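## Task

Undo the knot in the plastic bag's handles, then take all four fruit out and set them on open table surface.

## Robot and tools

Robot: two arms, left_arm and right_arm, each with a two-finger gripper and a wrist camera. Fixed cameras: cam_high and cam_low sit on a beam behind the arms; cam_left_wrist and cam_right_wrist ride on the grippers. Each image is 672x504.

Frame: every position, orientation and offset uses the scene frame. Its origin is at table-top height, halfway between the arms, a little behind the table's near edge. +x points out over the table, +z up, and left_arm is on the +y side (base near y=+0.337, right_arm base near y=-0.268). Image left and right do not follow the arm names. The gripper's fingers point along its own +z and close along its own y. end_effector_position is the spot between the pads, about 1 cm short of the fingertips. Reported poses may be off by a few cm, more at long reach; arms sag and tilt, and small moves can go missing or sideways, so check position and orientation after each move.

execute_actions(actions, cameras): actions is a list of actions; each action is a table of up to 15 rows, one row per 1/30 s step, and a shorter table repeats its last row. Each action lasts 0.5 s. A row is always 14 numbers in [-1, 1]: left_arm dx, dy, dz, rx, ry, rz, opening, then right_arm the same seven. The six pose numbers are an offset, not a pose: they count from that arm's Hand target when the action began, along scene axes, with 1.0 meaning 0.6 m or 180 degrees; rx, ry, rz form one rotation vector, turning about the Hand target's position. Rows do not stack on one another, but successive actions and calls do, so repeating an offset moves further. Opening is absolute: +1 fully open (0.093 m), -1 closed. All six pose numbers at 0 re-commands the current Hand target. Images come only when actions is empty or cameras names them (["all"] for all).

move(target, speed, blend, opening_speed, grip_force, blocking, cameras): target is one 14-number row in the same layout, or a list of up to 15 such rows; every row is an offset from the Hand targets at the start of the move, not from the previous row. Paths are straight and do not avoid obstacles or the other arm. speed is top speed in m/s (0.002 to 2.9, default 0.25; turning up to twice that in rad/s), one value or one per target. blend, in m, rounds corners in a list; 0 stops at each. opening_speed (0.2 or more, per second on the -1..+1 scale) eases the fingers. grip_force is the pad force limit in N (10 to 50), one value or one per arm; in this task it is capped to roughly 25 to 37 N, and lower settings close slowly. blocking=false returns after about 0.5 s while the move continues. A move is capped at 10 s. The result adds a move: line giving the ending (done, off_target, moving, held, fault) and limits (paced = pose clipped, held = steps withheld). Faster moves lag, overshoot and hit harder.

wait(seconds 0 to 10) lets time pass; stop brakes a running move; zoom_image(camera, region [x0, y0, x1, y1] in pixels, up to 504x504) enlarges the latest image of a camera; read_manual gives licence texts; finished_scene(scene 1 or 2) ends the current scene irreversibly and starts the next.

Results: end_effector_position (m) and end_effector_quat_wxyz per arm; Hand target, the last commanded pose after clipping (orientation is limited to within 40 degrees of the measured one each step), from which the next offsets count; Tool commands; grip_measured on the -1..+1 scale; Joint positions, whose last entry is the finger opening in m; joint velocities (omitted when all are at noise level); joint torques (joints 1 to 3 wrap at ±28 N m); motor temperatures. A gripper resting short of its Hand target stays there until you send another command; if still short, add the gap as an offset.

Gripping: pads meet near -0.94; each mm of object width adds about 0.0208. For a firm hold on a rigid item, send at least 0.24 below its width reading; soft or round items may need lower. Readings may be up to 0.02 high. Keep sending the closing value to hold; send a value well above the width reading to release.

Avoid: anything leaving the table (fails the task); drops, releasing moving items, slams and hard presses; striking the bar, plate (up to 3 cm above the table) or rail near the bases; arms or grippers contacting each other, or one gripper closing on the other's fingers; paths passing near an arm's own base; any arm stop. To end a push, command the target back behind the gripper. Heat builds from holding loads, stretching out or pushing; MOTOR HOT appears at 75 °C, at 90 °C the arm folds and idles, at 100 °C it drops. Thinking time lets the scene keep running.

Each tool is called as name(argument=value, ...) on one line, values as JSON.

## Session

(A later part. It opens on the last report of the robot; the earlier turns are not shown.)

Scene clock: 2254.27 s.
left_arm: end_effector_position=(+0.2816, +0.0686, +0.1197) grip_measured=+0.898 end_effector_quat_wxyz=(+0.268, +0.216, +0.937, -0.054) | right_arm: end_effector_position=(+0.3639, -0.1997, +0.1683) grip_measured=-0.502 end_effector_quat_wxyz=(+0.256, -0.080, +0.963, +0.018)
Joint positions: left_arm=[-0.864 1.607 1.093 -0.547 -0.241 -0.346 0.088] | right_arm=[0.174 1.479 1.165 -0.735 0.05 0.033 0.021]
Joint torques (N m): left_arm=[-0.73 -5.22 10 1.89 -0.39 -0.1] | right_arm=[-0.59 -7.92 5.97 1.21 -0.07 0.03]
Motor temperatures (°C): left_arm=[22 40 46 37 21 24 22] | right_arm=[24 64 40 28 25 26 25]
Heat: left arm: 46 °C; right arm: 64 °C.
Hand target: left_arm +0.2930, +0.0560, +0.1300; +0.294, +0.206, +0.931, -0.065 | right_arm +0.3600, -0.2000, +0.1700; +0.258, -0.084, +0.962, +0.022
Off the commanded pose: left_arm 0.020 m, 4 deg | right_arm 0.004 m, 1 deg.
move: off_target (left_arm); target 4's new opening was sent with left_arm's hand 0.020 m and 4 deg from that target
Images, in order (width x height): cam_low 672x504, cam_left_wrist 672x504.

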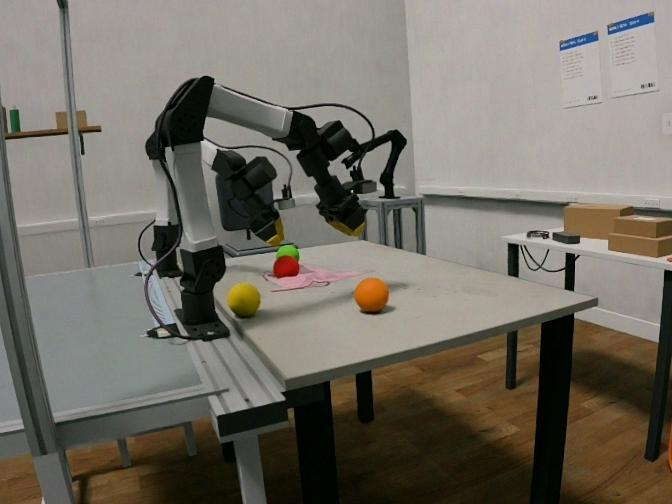

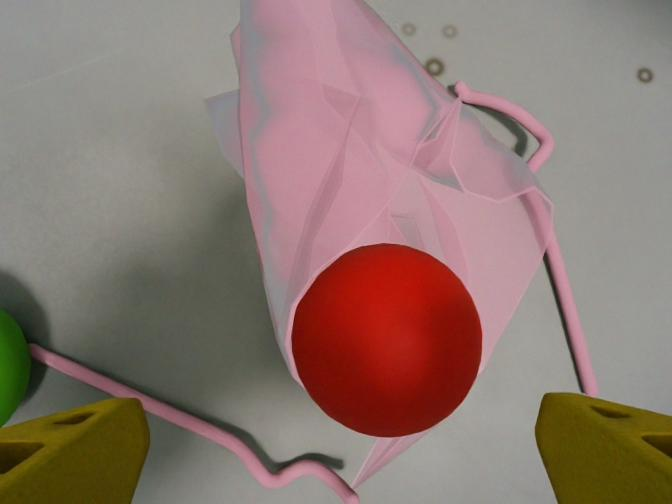

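move(target=[[0.0033,-0.0317,-0.0667,0,0,0,0.95,0,0,0,0,0,0,-0.5],[0.0033,-0.0317,-0.1417,0,0,0,0.95,0,0,0,0,0,0,-0.5]], speed=[0.1,0.06], blend=[0.005,0], cameras=["cam_left_wrist"])

Scene clock: 2267.33 s.
left_arm: end_effector_position=(+0.2923, +0.0397, +0.0477) grip_measured=+0.948 end_effector_quat_wxyz=(+0.281, +0.213, +0.934, -0.064) | right_arm: end_effector_position=(+0.3639, -0.1997, +0.1683) grip_measured=-0.502 end_effector_quat_wxyz=(+0.256, -0.080, +0.963, +0.018)
Joint positions: left_arm=[-0.892 1.81 0.996 -0.217 -0.256 -0.371 0.091] | right_arm=[0.174 1.479 1.165 -0.735 0.05 0.033 0.021]
Joint torques (N m): left_arm=[-0.66 -6.43 5.91 1.9 -0.42 -0.1] | right_arm=[-0.66 -7.82 6.11 1.17 -0.06 0.02]
Motor temperatures (°C): left_arm=[22 41 47 37 21 24 22] | right_arm=[24 61 39 29 25 26 25]
Heat: left arm: 47 °C; right arm: 61 °C.
Hand target: left_arm +0.2950, +0.0369, +0.0451; +0.294, +0.206, +0.931, -0.065 | right_arm +0.3600, -0.2000, +0.1700; +0.258, -0.084, +0.962, +0.022
Off the commanded pose: left_arm 0.005 m, 2 deg | right_arm 0.004 m, 1 deg.
move: done
Images, in order (width x height): cam_left_wrist 672x504.

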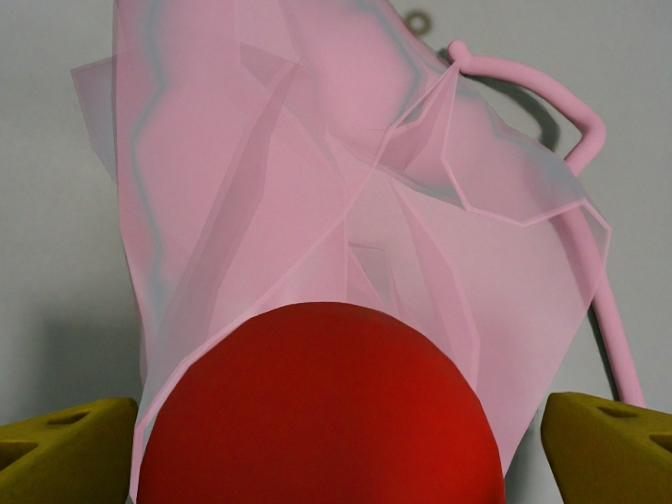

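move(target=[[-0.0083,0.0218,0.1248,0,0,0.2222,0.95,0,0,0,0,0,0,-0.5],[-0.0083,0.0235,0.05,0,0,0.2222,0.95,0,0,0,0,0,0,-0.5]], speed=[0.15,0.07], cameras=["cam_left_wrist"])

Scene clock: 2299.07 s.
left_arm: end_effector_position=(+0.2877, +0.0533, +0.0795) grip_measured=+0.948 end_effector_quat_wxyz=(+0.287, -0.120, +0.949, +0.041) | right_arm: end_effector_position=(+0.3639, -0.1997, +0.1683) grip_measured=-0.502 end_effector_quat_wxyz=(+0.256, -0.080, +0.963, +0.018)
Joint positions: left_arm=[-1.005 1.947 1.359 -0.792 -0.576 -1.2 0.091] | right_arm=[0.174 1.479 1.165 -0.735 0.05 0.033 0.021]
Joint torques (N m): left_arm=[-0.55 -7.36 5.86 1.13 -0.76 -0.11] | right_arm=[-0.76 -7.69 5.89 1.15 -0.09 0.05]
Motor temperatures (°C): left_arm=[22 42 47 39 22 24 22] | right_arm=[24 58 38 29 25 26 24]
Heat: left arm: 47 °C; right arm: 58 °C.
Hand target: left_arm +0.2900, +0.0511, +0.0749; +0.298, -0.125, +0.945, +0.039 | right_arm +0.3600, -0.2000, +0.1700; +0.258, -0.084, +0.962, +0.022
Off the commanded pose: left_arm 0.005 m, 2 deg | right_arm 0.004 m, 1 deg.
move: done
Images, in order (width x height): cam_left_wrist 672x504.

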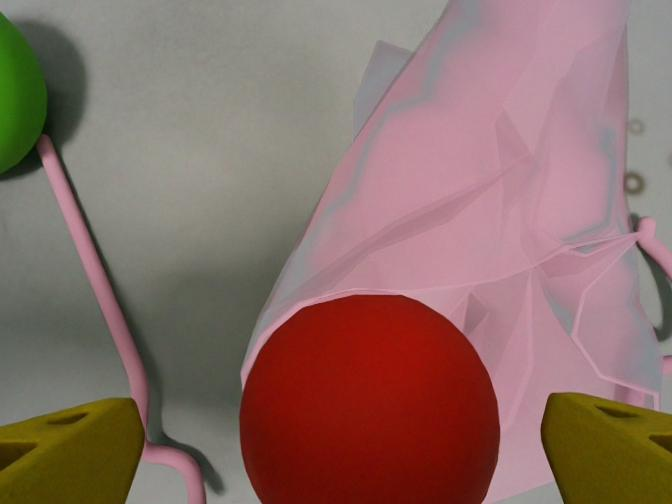

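move(target=[[-0.005,-0.0135,0,0,0,0.0889,0.95,0,0,0,0,0,0,-0.5],[-0.005,-0.0135,-0.0482,0,0,0.0889,0.95,0,0,0,0,0,0,-0.5],[-0.005,-0.0135,-0.0482,0,0,0.0889,0.34,0,0,0,0,0,0,-0.5]], speed=[0.08,0.06,0.05], opening_speed=0.5, cameras=["cam_left_wrist","cam_low"])

zoom_image(camera="cam_low", region=[220, 220, 400, 330])

Scene clock: 2320.37 s.
left_arm: end_effector_position=(+0.2864, +0.0450, +0.0518) grip_measured=+0.347 end_effector_quat_wxyz=(+0.280, -0.254, +0.922, +0.082) | right_arm: end_effector_position=(+0.3639, -0.1997, +0.1683) grip_measured=-0.502 end_effector_quat_wxyz=(+0.256, -0.080, +0.963, +0.018)
Joint positions: left_arm=[-1.028 2.153 1.557 -0.987 -0.608 -1.571 0.062] | right_arm=[0.174 1.479 1.165 -0.735 0.05 0.033 0.021]
Joint torques (N m): left_arm=[-0.85 -8.4 5.44 0.56 -0.79 -0.12] | right_arm=[-0.68 -7.86 6.02 1.16 -0.06 0.01]
Motor temperatures (°C): left_arm=[22 42 45 36 22 24 22] | right_arm=[24 57 37 29 25 26 24]
Heat: left arm: 45 °C; right arm: 57 °C.
Hand target: left_arm +0.2870, +0.0430, +0.0460; +0.290, -0.255, +0.919, +0.080 | right_arm +0.3600, -0.2000, +0.1700; +0.258, -0.084, +0.962, +0.022
Off the commanded pose: left_arm 0.006 m, 1 deg | right_arm 0.004 m, 1 deg.
move: done
Images, in order (width x height): cam_low 672x504, cam_left_wrist 672x504.

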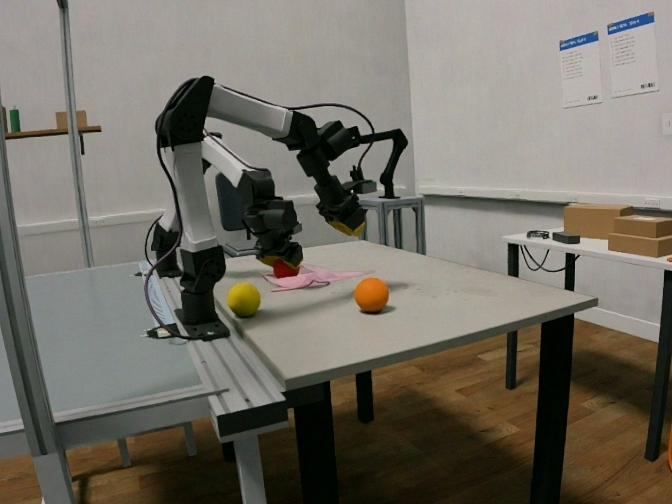

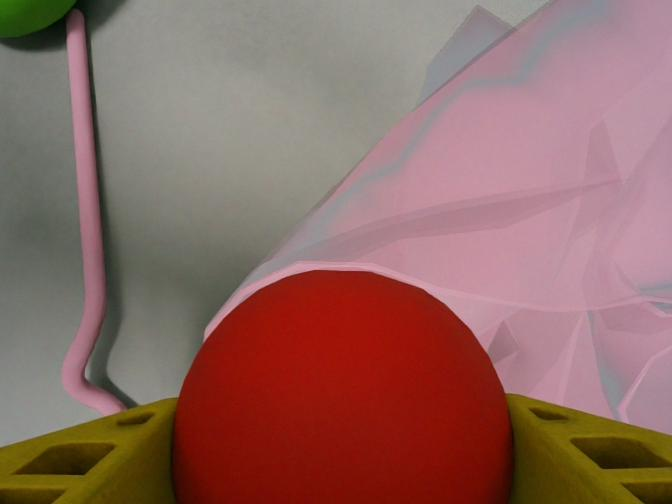

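Scaled by 2.800 from the camera's 672x504 image, which has a finer 960x720 frame.

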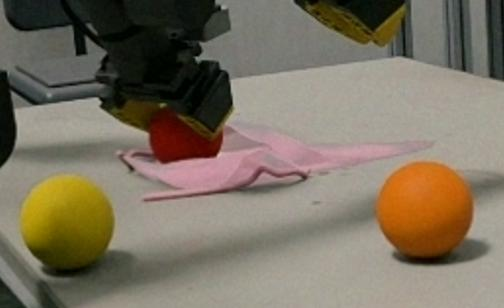

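move(target=[-0.02,0,0.1,0,0,0,0.34,0,0,0,0,0,0,-0.5], speed=0.06, cameras=["cam_left_wrist","cam_low"])

zoom_image(camera="cam_low", region=[220, 200, 400, 320])

Scene clock: 2330.03 s.
left_arm: end_effector_position=(+0.2740, +0.0460, +0.0872) grip_measured=+0.347 end_effector_quat_wxyz=(+0.277, -0.250, +0.923, +0.094) | right_arm: end_effector_position=(+0.3639, -0.1997, +0.1683) grip_measured=-0.502 end_effector_quat_wxyz=(+0.256, -0.080, +0.963, +0.018)
Joint positions: left_arm=[-1.056 2.113 1.638 -1.153 -0.608 -1.605 0.062] | right_arm=[0.174 1.479 1.165 -0.735 0.05 0.033 0.021]
Joint torques (N m): left_arm=[-0.77 -11.44 8.65 -0.04 -0.78 -0.15] | right_arm=[-0.59 -7.98 5.9 1.18 -0.05 0.03]
Motor temperatures (°C): left_arm=[22 44 45 35 22 24 22] | right_arm=[24 56 37 29 24 26 24]
Heat: left arm: 45 °C; right arm: 56 °C.
Hand target: left_arm +0.2749, +0.0429, +0.1060; +0.290, -0.255, +0.919, +0.080 | right_arm +0.3600, -0.2000, +0.1700; +0.258, -0.084, +0.962, +0.022
Off the commanded pose: left_arm 0.019 m, 2 deg | right_arm 0.004 m, 1 deg.
move: off_target (left_arm)
Images, in order (width x height): cam_low 672x504, cam_left_wrist 672x504.

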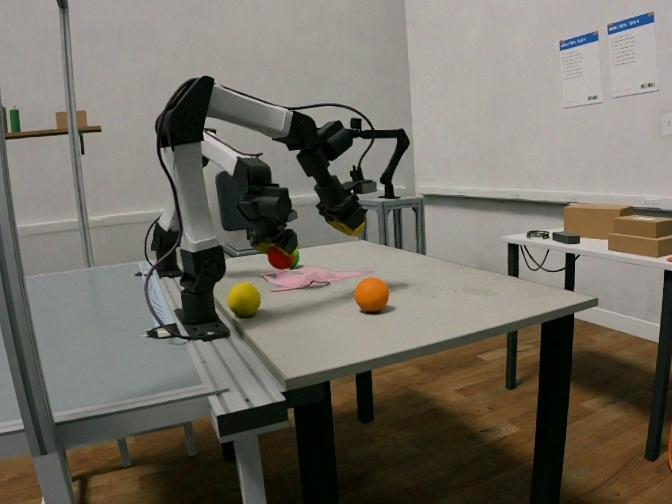

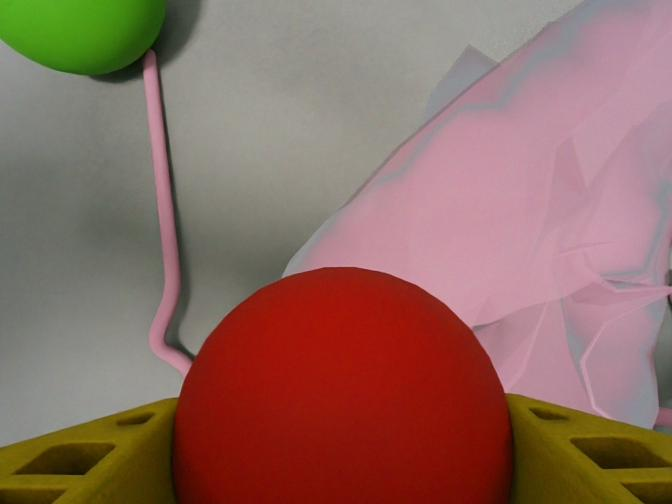

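Scaled by 2.800 from the camera's 672x504 image, which has a finer 960x720 frame.

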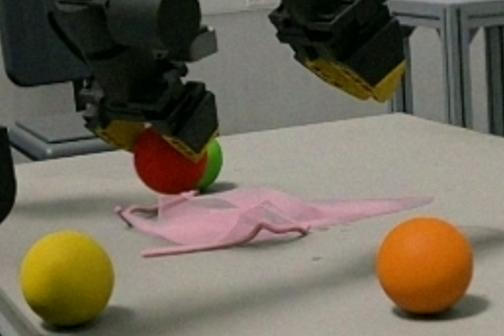

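move(target=[[-0.0082,0.0452,0.115,0,0,0,0.34,0,0,0,0,0,0,0.6],[0.0918,0.4285,0.1233,0,0,-0.1,0.34,0,0,0,0,0,0,0.6],[0.2252,0.5702,0.09,0,0,-0.1444,0.34,0.1583,0.3633,-0.1167,0,0,0,0.6],[0.2252,0.5752,-0.06,0,0,-0.1444,0.34,0.1583,0.3633,-0.1167,0,0,0,0.6],[0.2252,0.5752,-0.1,0,0,-0.1444,0.34,0.1583,0.3633,-0.1167,0,0,0,0.6]], speed=[0.12,0.18,0.18,0.1,0.05], blend=[0.03,0.03,0.01,0.005,0], cameras=["cam_high","cam_right_wrist"])

Scene clock: 2345.80 s.
left_arm: end_effector_position=(+0.4069, +0.3880, +0.0502) grip_measured=+0.347 end_effector_quat_wxyz=(+0.291, -0.048, +0.955, +0.018) | right_arm: end_effector_position=(+0.4552, +0.0155, +0.1028) grip_measured=+0.597 end_effector_quat_wxyz=(+0.265, -0.086, +0.960, +0.029)
Joint positions: left_arm=[0.124 1.729 0.913 -0.149 -0.003 0.025 0.062] | right_arm=[0.592 2.186 1.783 -0.674 0.239 0.392 0.074]
Joint torques (N m): left_arm=[0.25 -5.76 5.7 2.08 0.2 0.16] | right_arm=[0.27 -10.52 9.74 0.84 0.27 0.21]
Motor temperatures (°C): left_arm=[22 48 45 35 22 24 22] | right_arm=[24 56 37 29 24 26 24]
Heat: left arm: 48 °C; right arm: 56 °C.
Hand target: left_arm +0.4101, +0.3881, +0.0461; +0.301, -0.042, +0.953, +0.013 | right_arm +0.4550, +0.0181, +0.1001; +0.258, -0.084, +0.962, +0.022
Off the commanded pose: left_arm 0.005 m, 1 deg | right_arm 0.004 m, 1 deg.
move: done; blend cut to 0 m at target 1
Images, in order (width x height): cam_high 672x504, cam_right_wrist 672x504.

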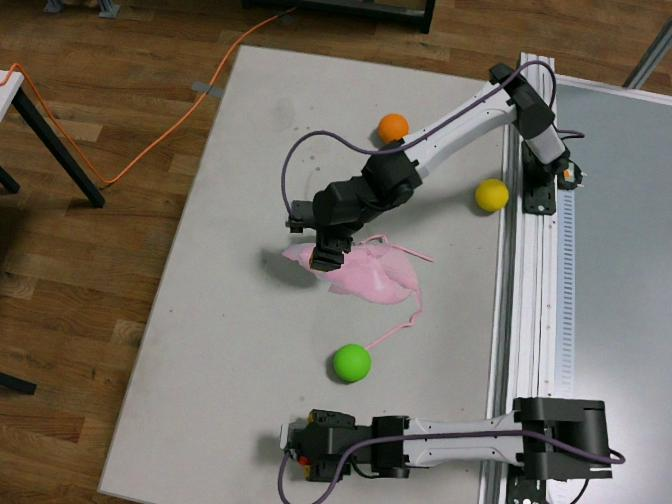

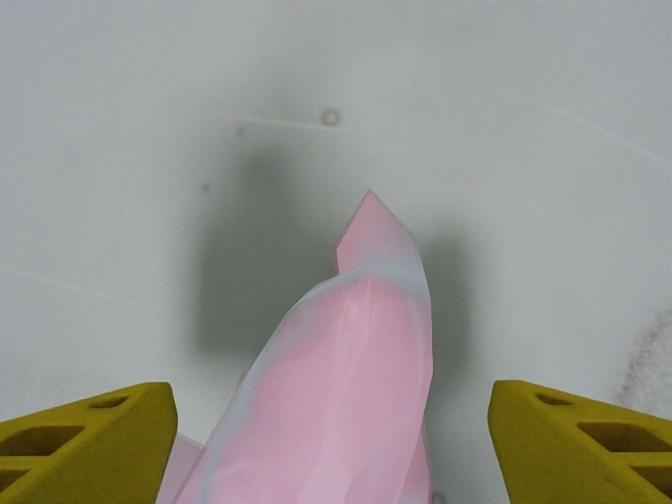

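move(target=[[0,0,0,0,0,0,0.8,0,0,0,0,0,0,0.95],[0,0,0.1667,0,0,0,0.8,0,-0.005,-0.1583,0,0,0,0.95],[0,0,0.1667,0,0,0,0.8,0,-0.005,-0.1583,0,0,0,-1],[0,0,0.1667,0,0,0,0.8,0.02,-0.02,-0.12,0,0,0,-1],[0,0,0.1667,0,0,0,0.8,0.1167,-0.1333,-0.12,0,0,0,-1]], speed=[0.05,0.07,0.05,0.08,0.08], opening_speed=0.8, cameras=["cam_high","cam_left_wrist"])

Scene clock: 2366.87 s.
left_arm: end_effector_position=(+0.4128, +0.3896, +0.1348) grip_measured=+0.798 end_effector_quat_wxyz=(+0.302, -0.048, +0.952, +0.019) | right_arm: end_effector_position=(+0.5257, -0.0649, +0.0351) grip_measured=-0.898 end_effector_quat_wxyz=(+0.272, -0.075, +0.959, +0.022)
Joint positions: left_arm=[0.124 1.603 1.127 -0.467 -0.003 0.025 0.084] | right_arm=[0.372 2.326 1.738 -0.443 0.153 0.21 0.002]
Joint torques (N m): left_arm=[0.08 -7.91 10.1 1.18 0.2 0.13] | right_arm=[-0.23 -11.14 9.51 0.93 0.01 0.02]
Motor temperatures (°C): left_arm=[22 45 45 37 22 24 22] | right_arm=[24 59 39 29 24 26 24]
Heat: left arm: 45 °C; right arm: 59 °C.
Hand target: left_arm +0.4101, +0.3881, +0.1462; +0.301, -0.042, +0.953, +0.013 | right_arm +0.5250, -0.0619, +0.0281; +0.258, -0.084, +0.962, +0.022
Off the commanded pose: left_arm 0.012 m, 1 deg | right_arm 0.008 m, 2 deg.
move: off_target (left_arm); target 3's new opening was sent with right_arm's hand 0.022 m and 1 deg from that target
Images, in order (width x height): cam_high 672x504, cam_left_wrist 672x504.

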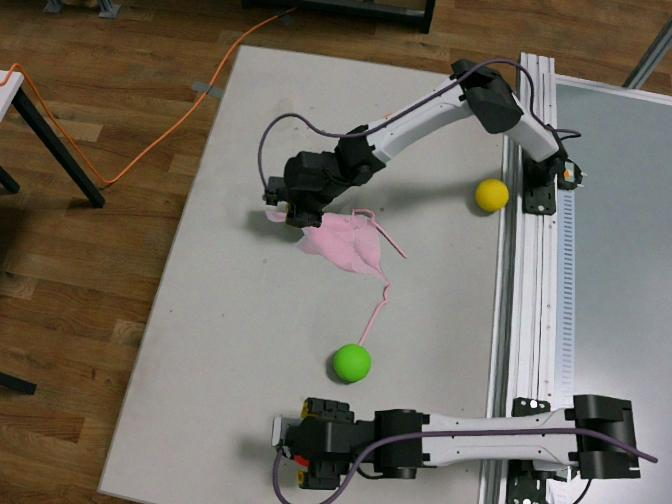

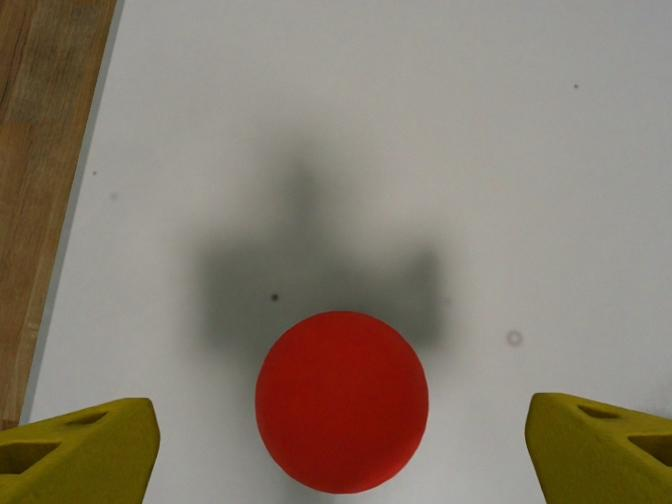

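move(target=[[0,0,0.08,0,0,0,0.8,0,-0.1583,0,0,0,0,-1],[0,0,0.08,0,0,0,0.8,0,-0.1583,-0.025,0,0,0,-1],[0,0,0.08,0,0,0,0.8,0,-0.1583,-0.025,0,0,0,-0.4],[-0.1333,-0.05,0.15,0,0,0,0.8,0,-0.1583,0.2,0,0,0,-0.4]], speed=[0.08,0.05,0.05,0.1], opening_speed=0.8, cameras=["cam_high","cam_low"])

zoom_image(camera="cam_high", region=[230, 100, 530, 400])

Scene clock: 2380.30 s.
left_arm: end_effector_position=(+0.3438, +0.3586, +0.2451) grip_measured=+0.798 end_effector_quat_wxyz=(+0.325, -0.037, +0.945, +0.009) | right_arm: end_effector_position=(+0.5248, -0.1567, +0.1162) grip_measured=-0.402 end_effector_quat_wxyz=(+0.237, -0.083, +0.968, +0.023)
Joint positions: left_arm=[0.045 1.284 1.259 -0.871 -0.024 -0.024 0.084] | right_arm=[0.181 2.177 1.86 -0.77 0.038 0.039 0.026]
Joint torques (N m): left_arm=[-0.72 -5.11 6.56 1.25 -0.19 -0.1] | right_arm=[0.02 -16.27 9.42 0.86 0.11 0.11]
Motor temperatures (°C): left_arm=[22 44 47 36 22 24 22] | right_arm=[24 62 39 29 24 26 25]
Heat: left arm: 47 °C; right arm: 62 °C.
Hand target: left_arm +0.3301, +0.3581, +0.2362; +0.301, -0.042, +0.953, +0.013 | right_arm +0.5250, -0.1570, +0.1482; +0.259, -0.084, +0.962, +0.022
Off the commanded pose: left_arm 0.016 m, 3 deg | right_arm 0.032 m, 3 deg.
move: off_target (left_arm, right_arm); target 3's new opening was sent with right_arm's hand 0.021 m and 3 deg from that target
Images, in order (width x height): cam_high 672x504, cam_low 672x504.

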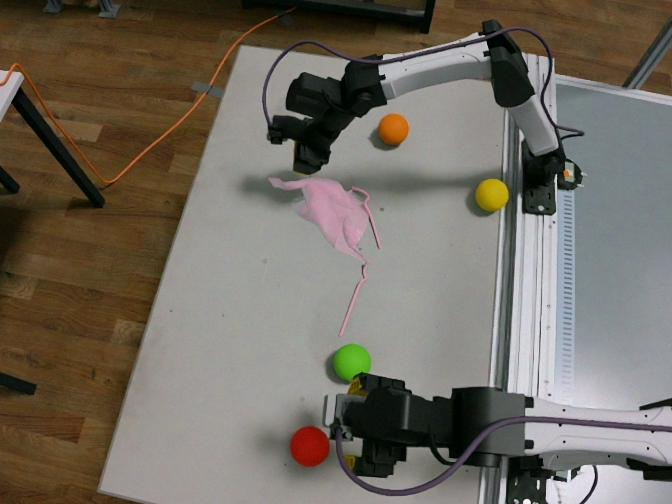

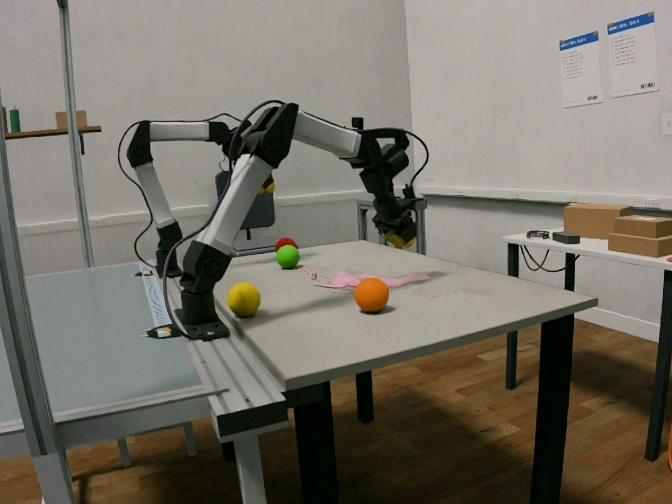

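Scaled by 1.680 from the camera's 672x504 image, which has a finer 960x720 frame.

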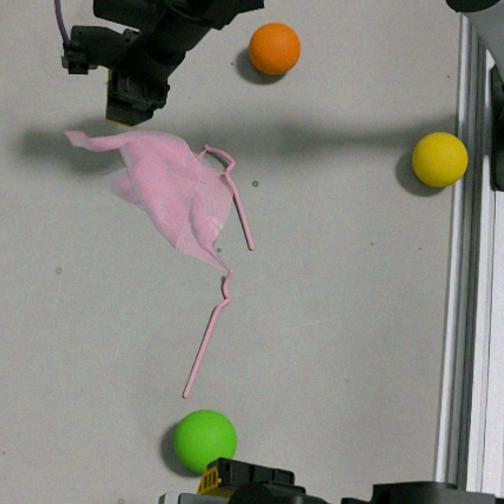

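move(target=[-0.0833,-0.03,0.04,0,0,0,0.5,-0.3417,-0.005,0.12,0,0,0,-0.4], speed=0.15, cameras=["cam_high","cam_low"])

zoom_image(camera="cam_high", region=[230, 100, 530, 480])

Scene clock: 2387.33 s.
left_arm: end_effector_position=(+0.2922, +0.3391, +0.2666) grip_measured=+0.502 end_effector_quat_wxyz=(+0.321, -0.038, +0.946, +0.007) | right_arm: end_effector_position=(+0.3305, -0.1571, +0.2242) grip_measured=-0.402 end_effector_quat_wxyz=(+0.271, -0.085, +0.958, +0.028)
Joint positions: left_arm=[-0.045 1.126 1.254 -1.036 -0.076 -0.098 0.069] | right_arm=[0.355 1.388 1.291 -0.93 0.127 0.18 0.026]
Joint torques (N m): left_arm=[-0.81 -3.54 6.94 1.26 -0.23 -0.15] | right_arm=[0.42 -6.75 5.76 0.93 0.19 0.24]
Motor temperatures (°C): left_arm=[22 43 47 36 22 24 22] | right_arm=[24 66 39 29 24 26 24]
Heat: left arm: 47 °C; right arm: 66 °C.
Hand target: left_arm +0.2801, +0.3401, +0.2601; +0.301, -0.042, +0.953, +0.013 | right_arm +0.3200, -0.1600, +0.2201; +0.259, -0.084, +0.962, +0.022
Off the commanded pose: left_arm 0.014 m, 3 deg | right_arm 0.012 m, 2 deg.
move: off_target (left_arm, right_arm)
Images, in order (width x height): cam_high 672x504, cam_low 672x504.

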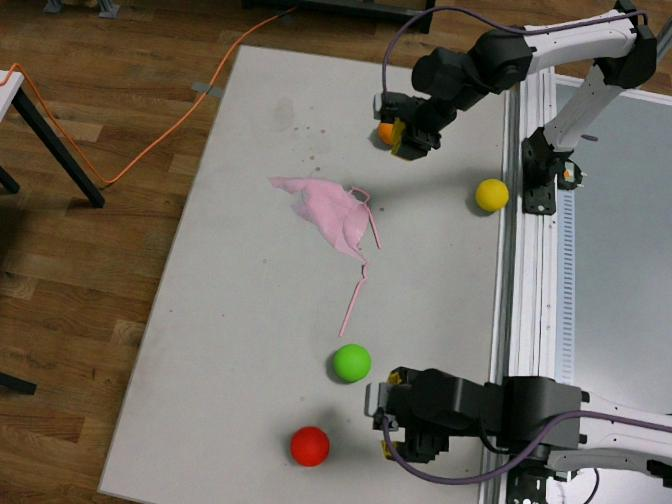

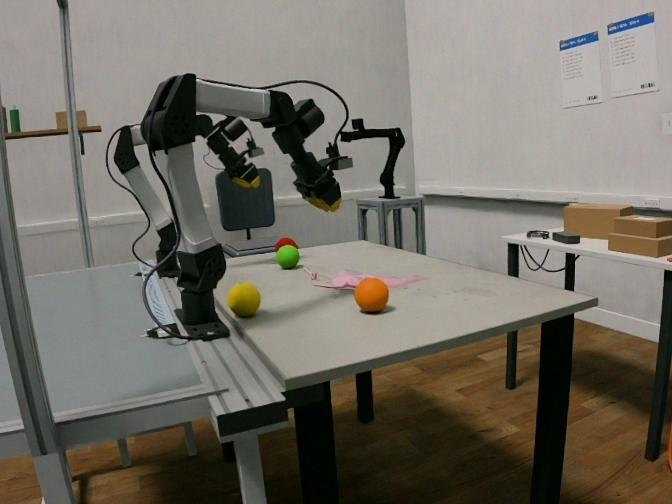

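Scaled by 1.326 from the camera's 672x504 image, which has a finer 960x720 frame.

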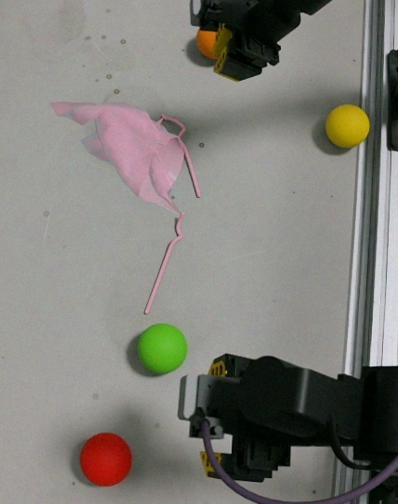

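finished_scene(scene=2)

The scene is finished: the task was done.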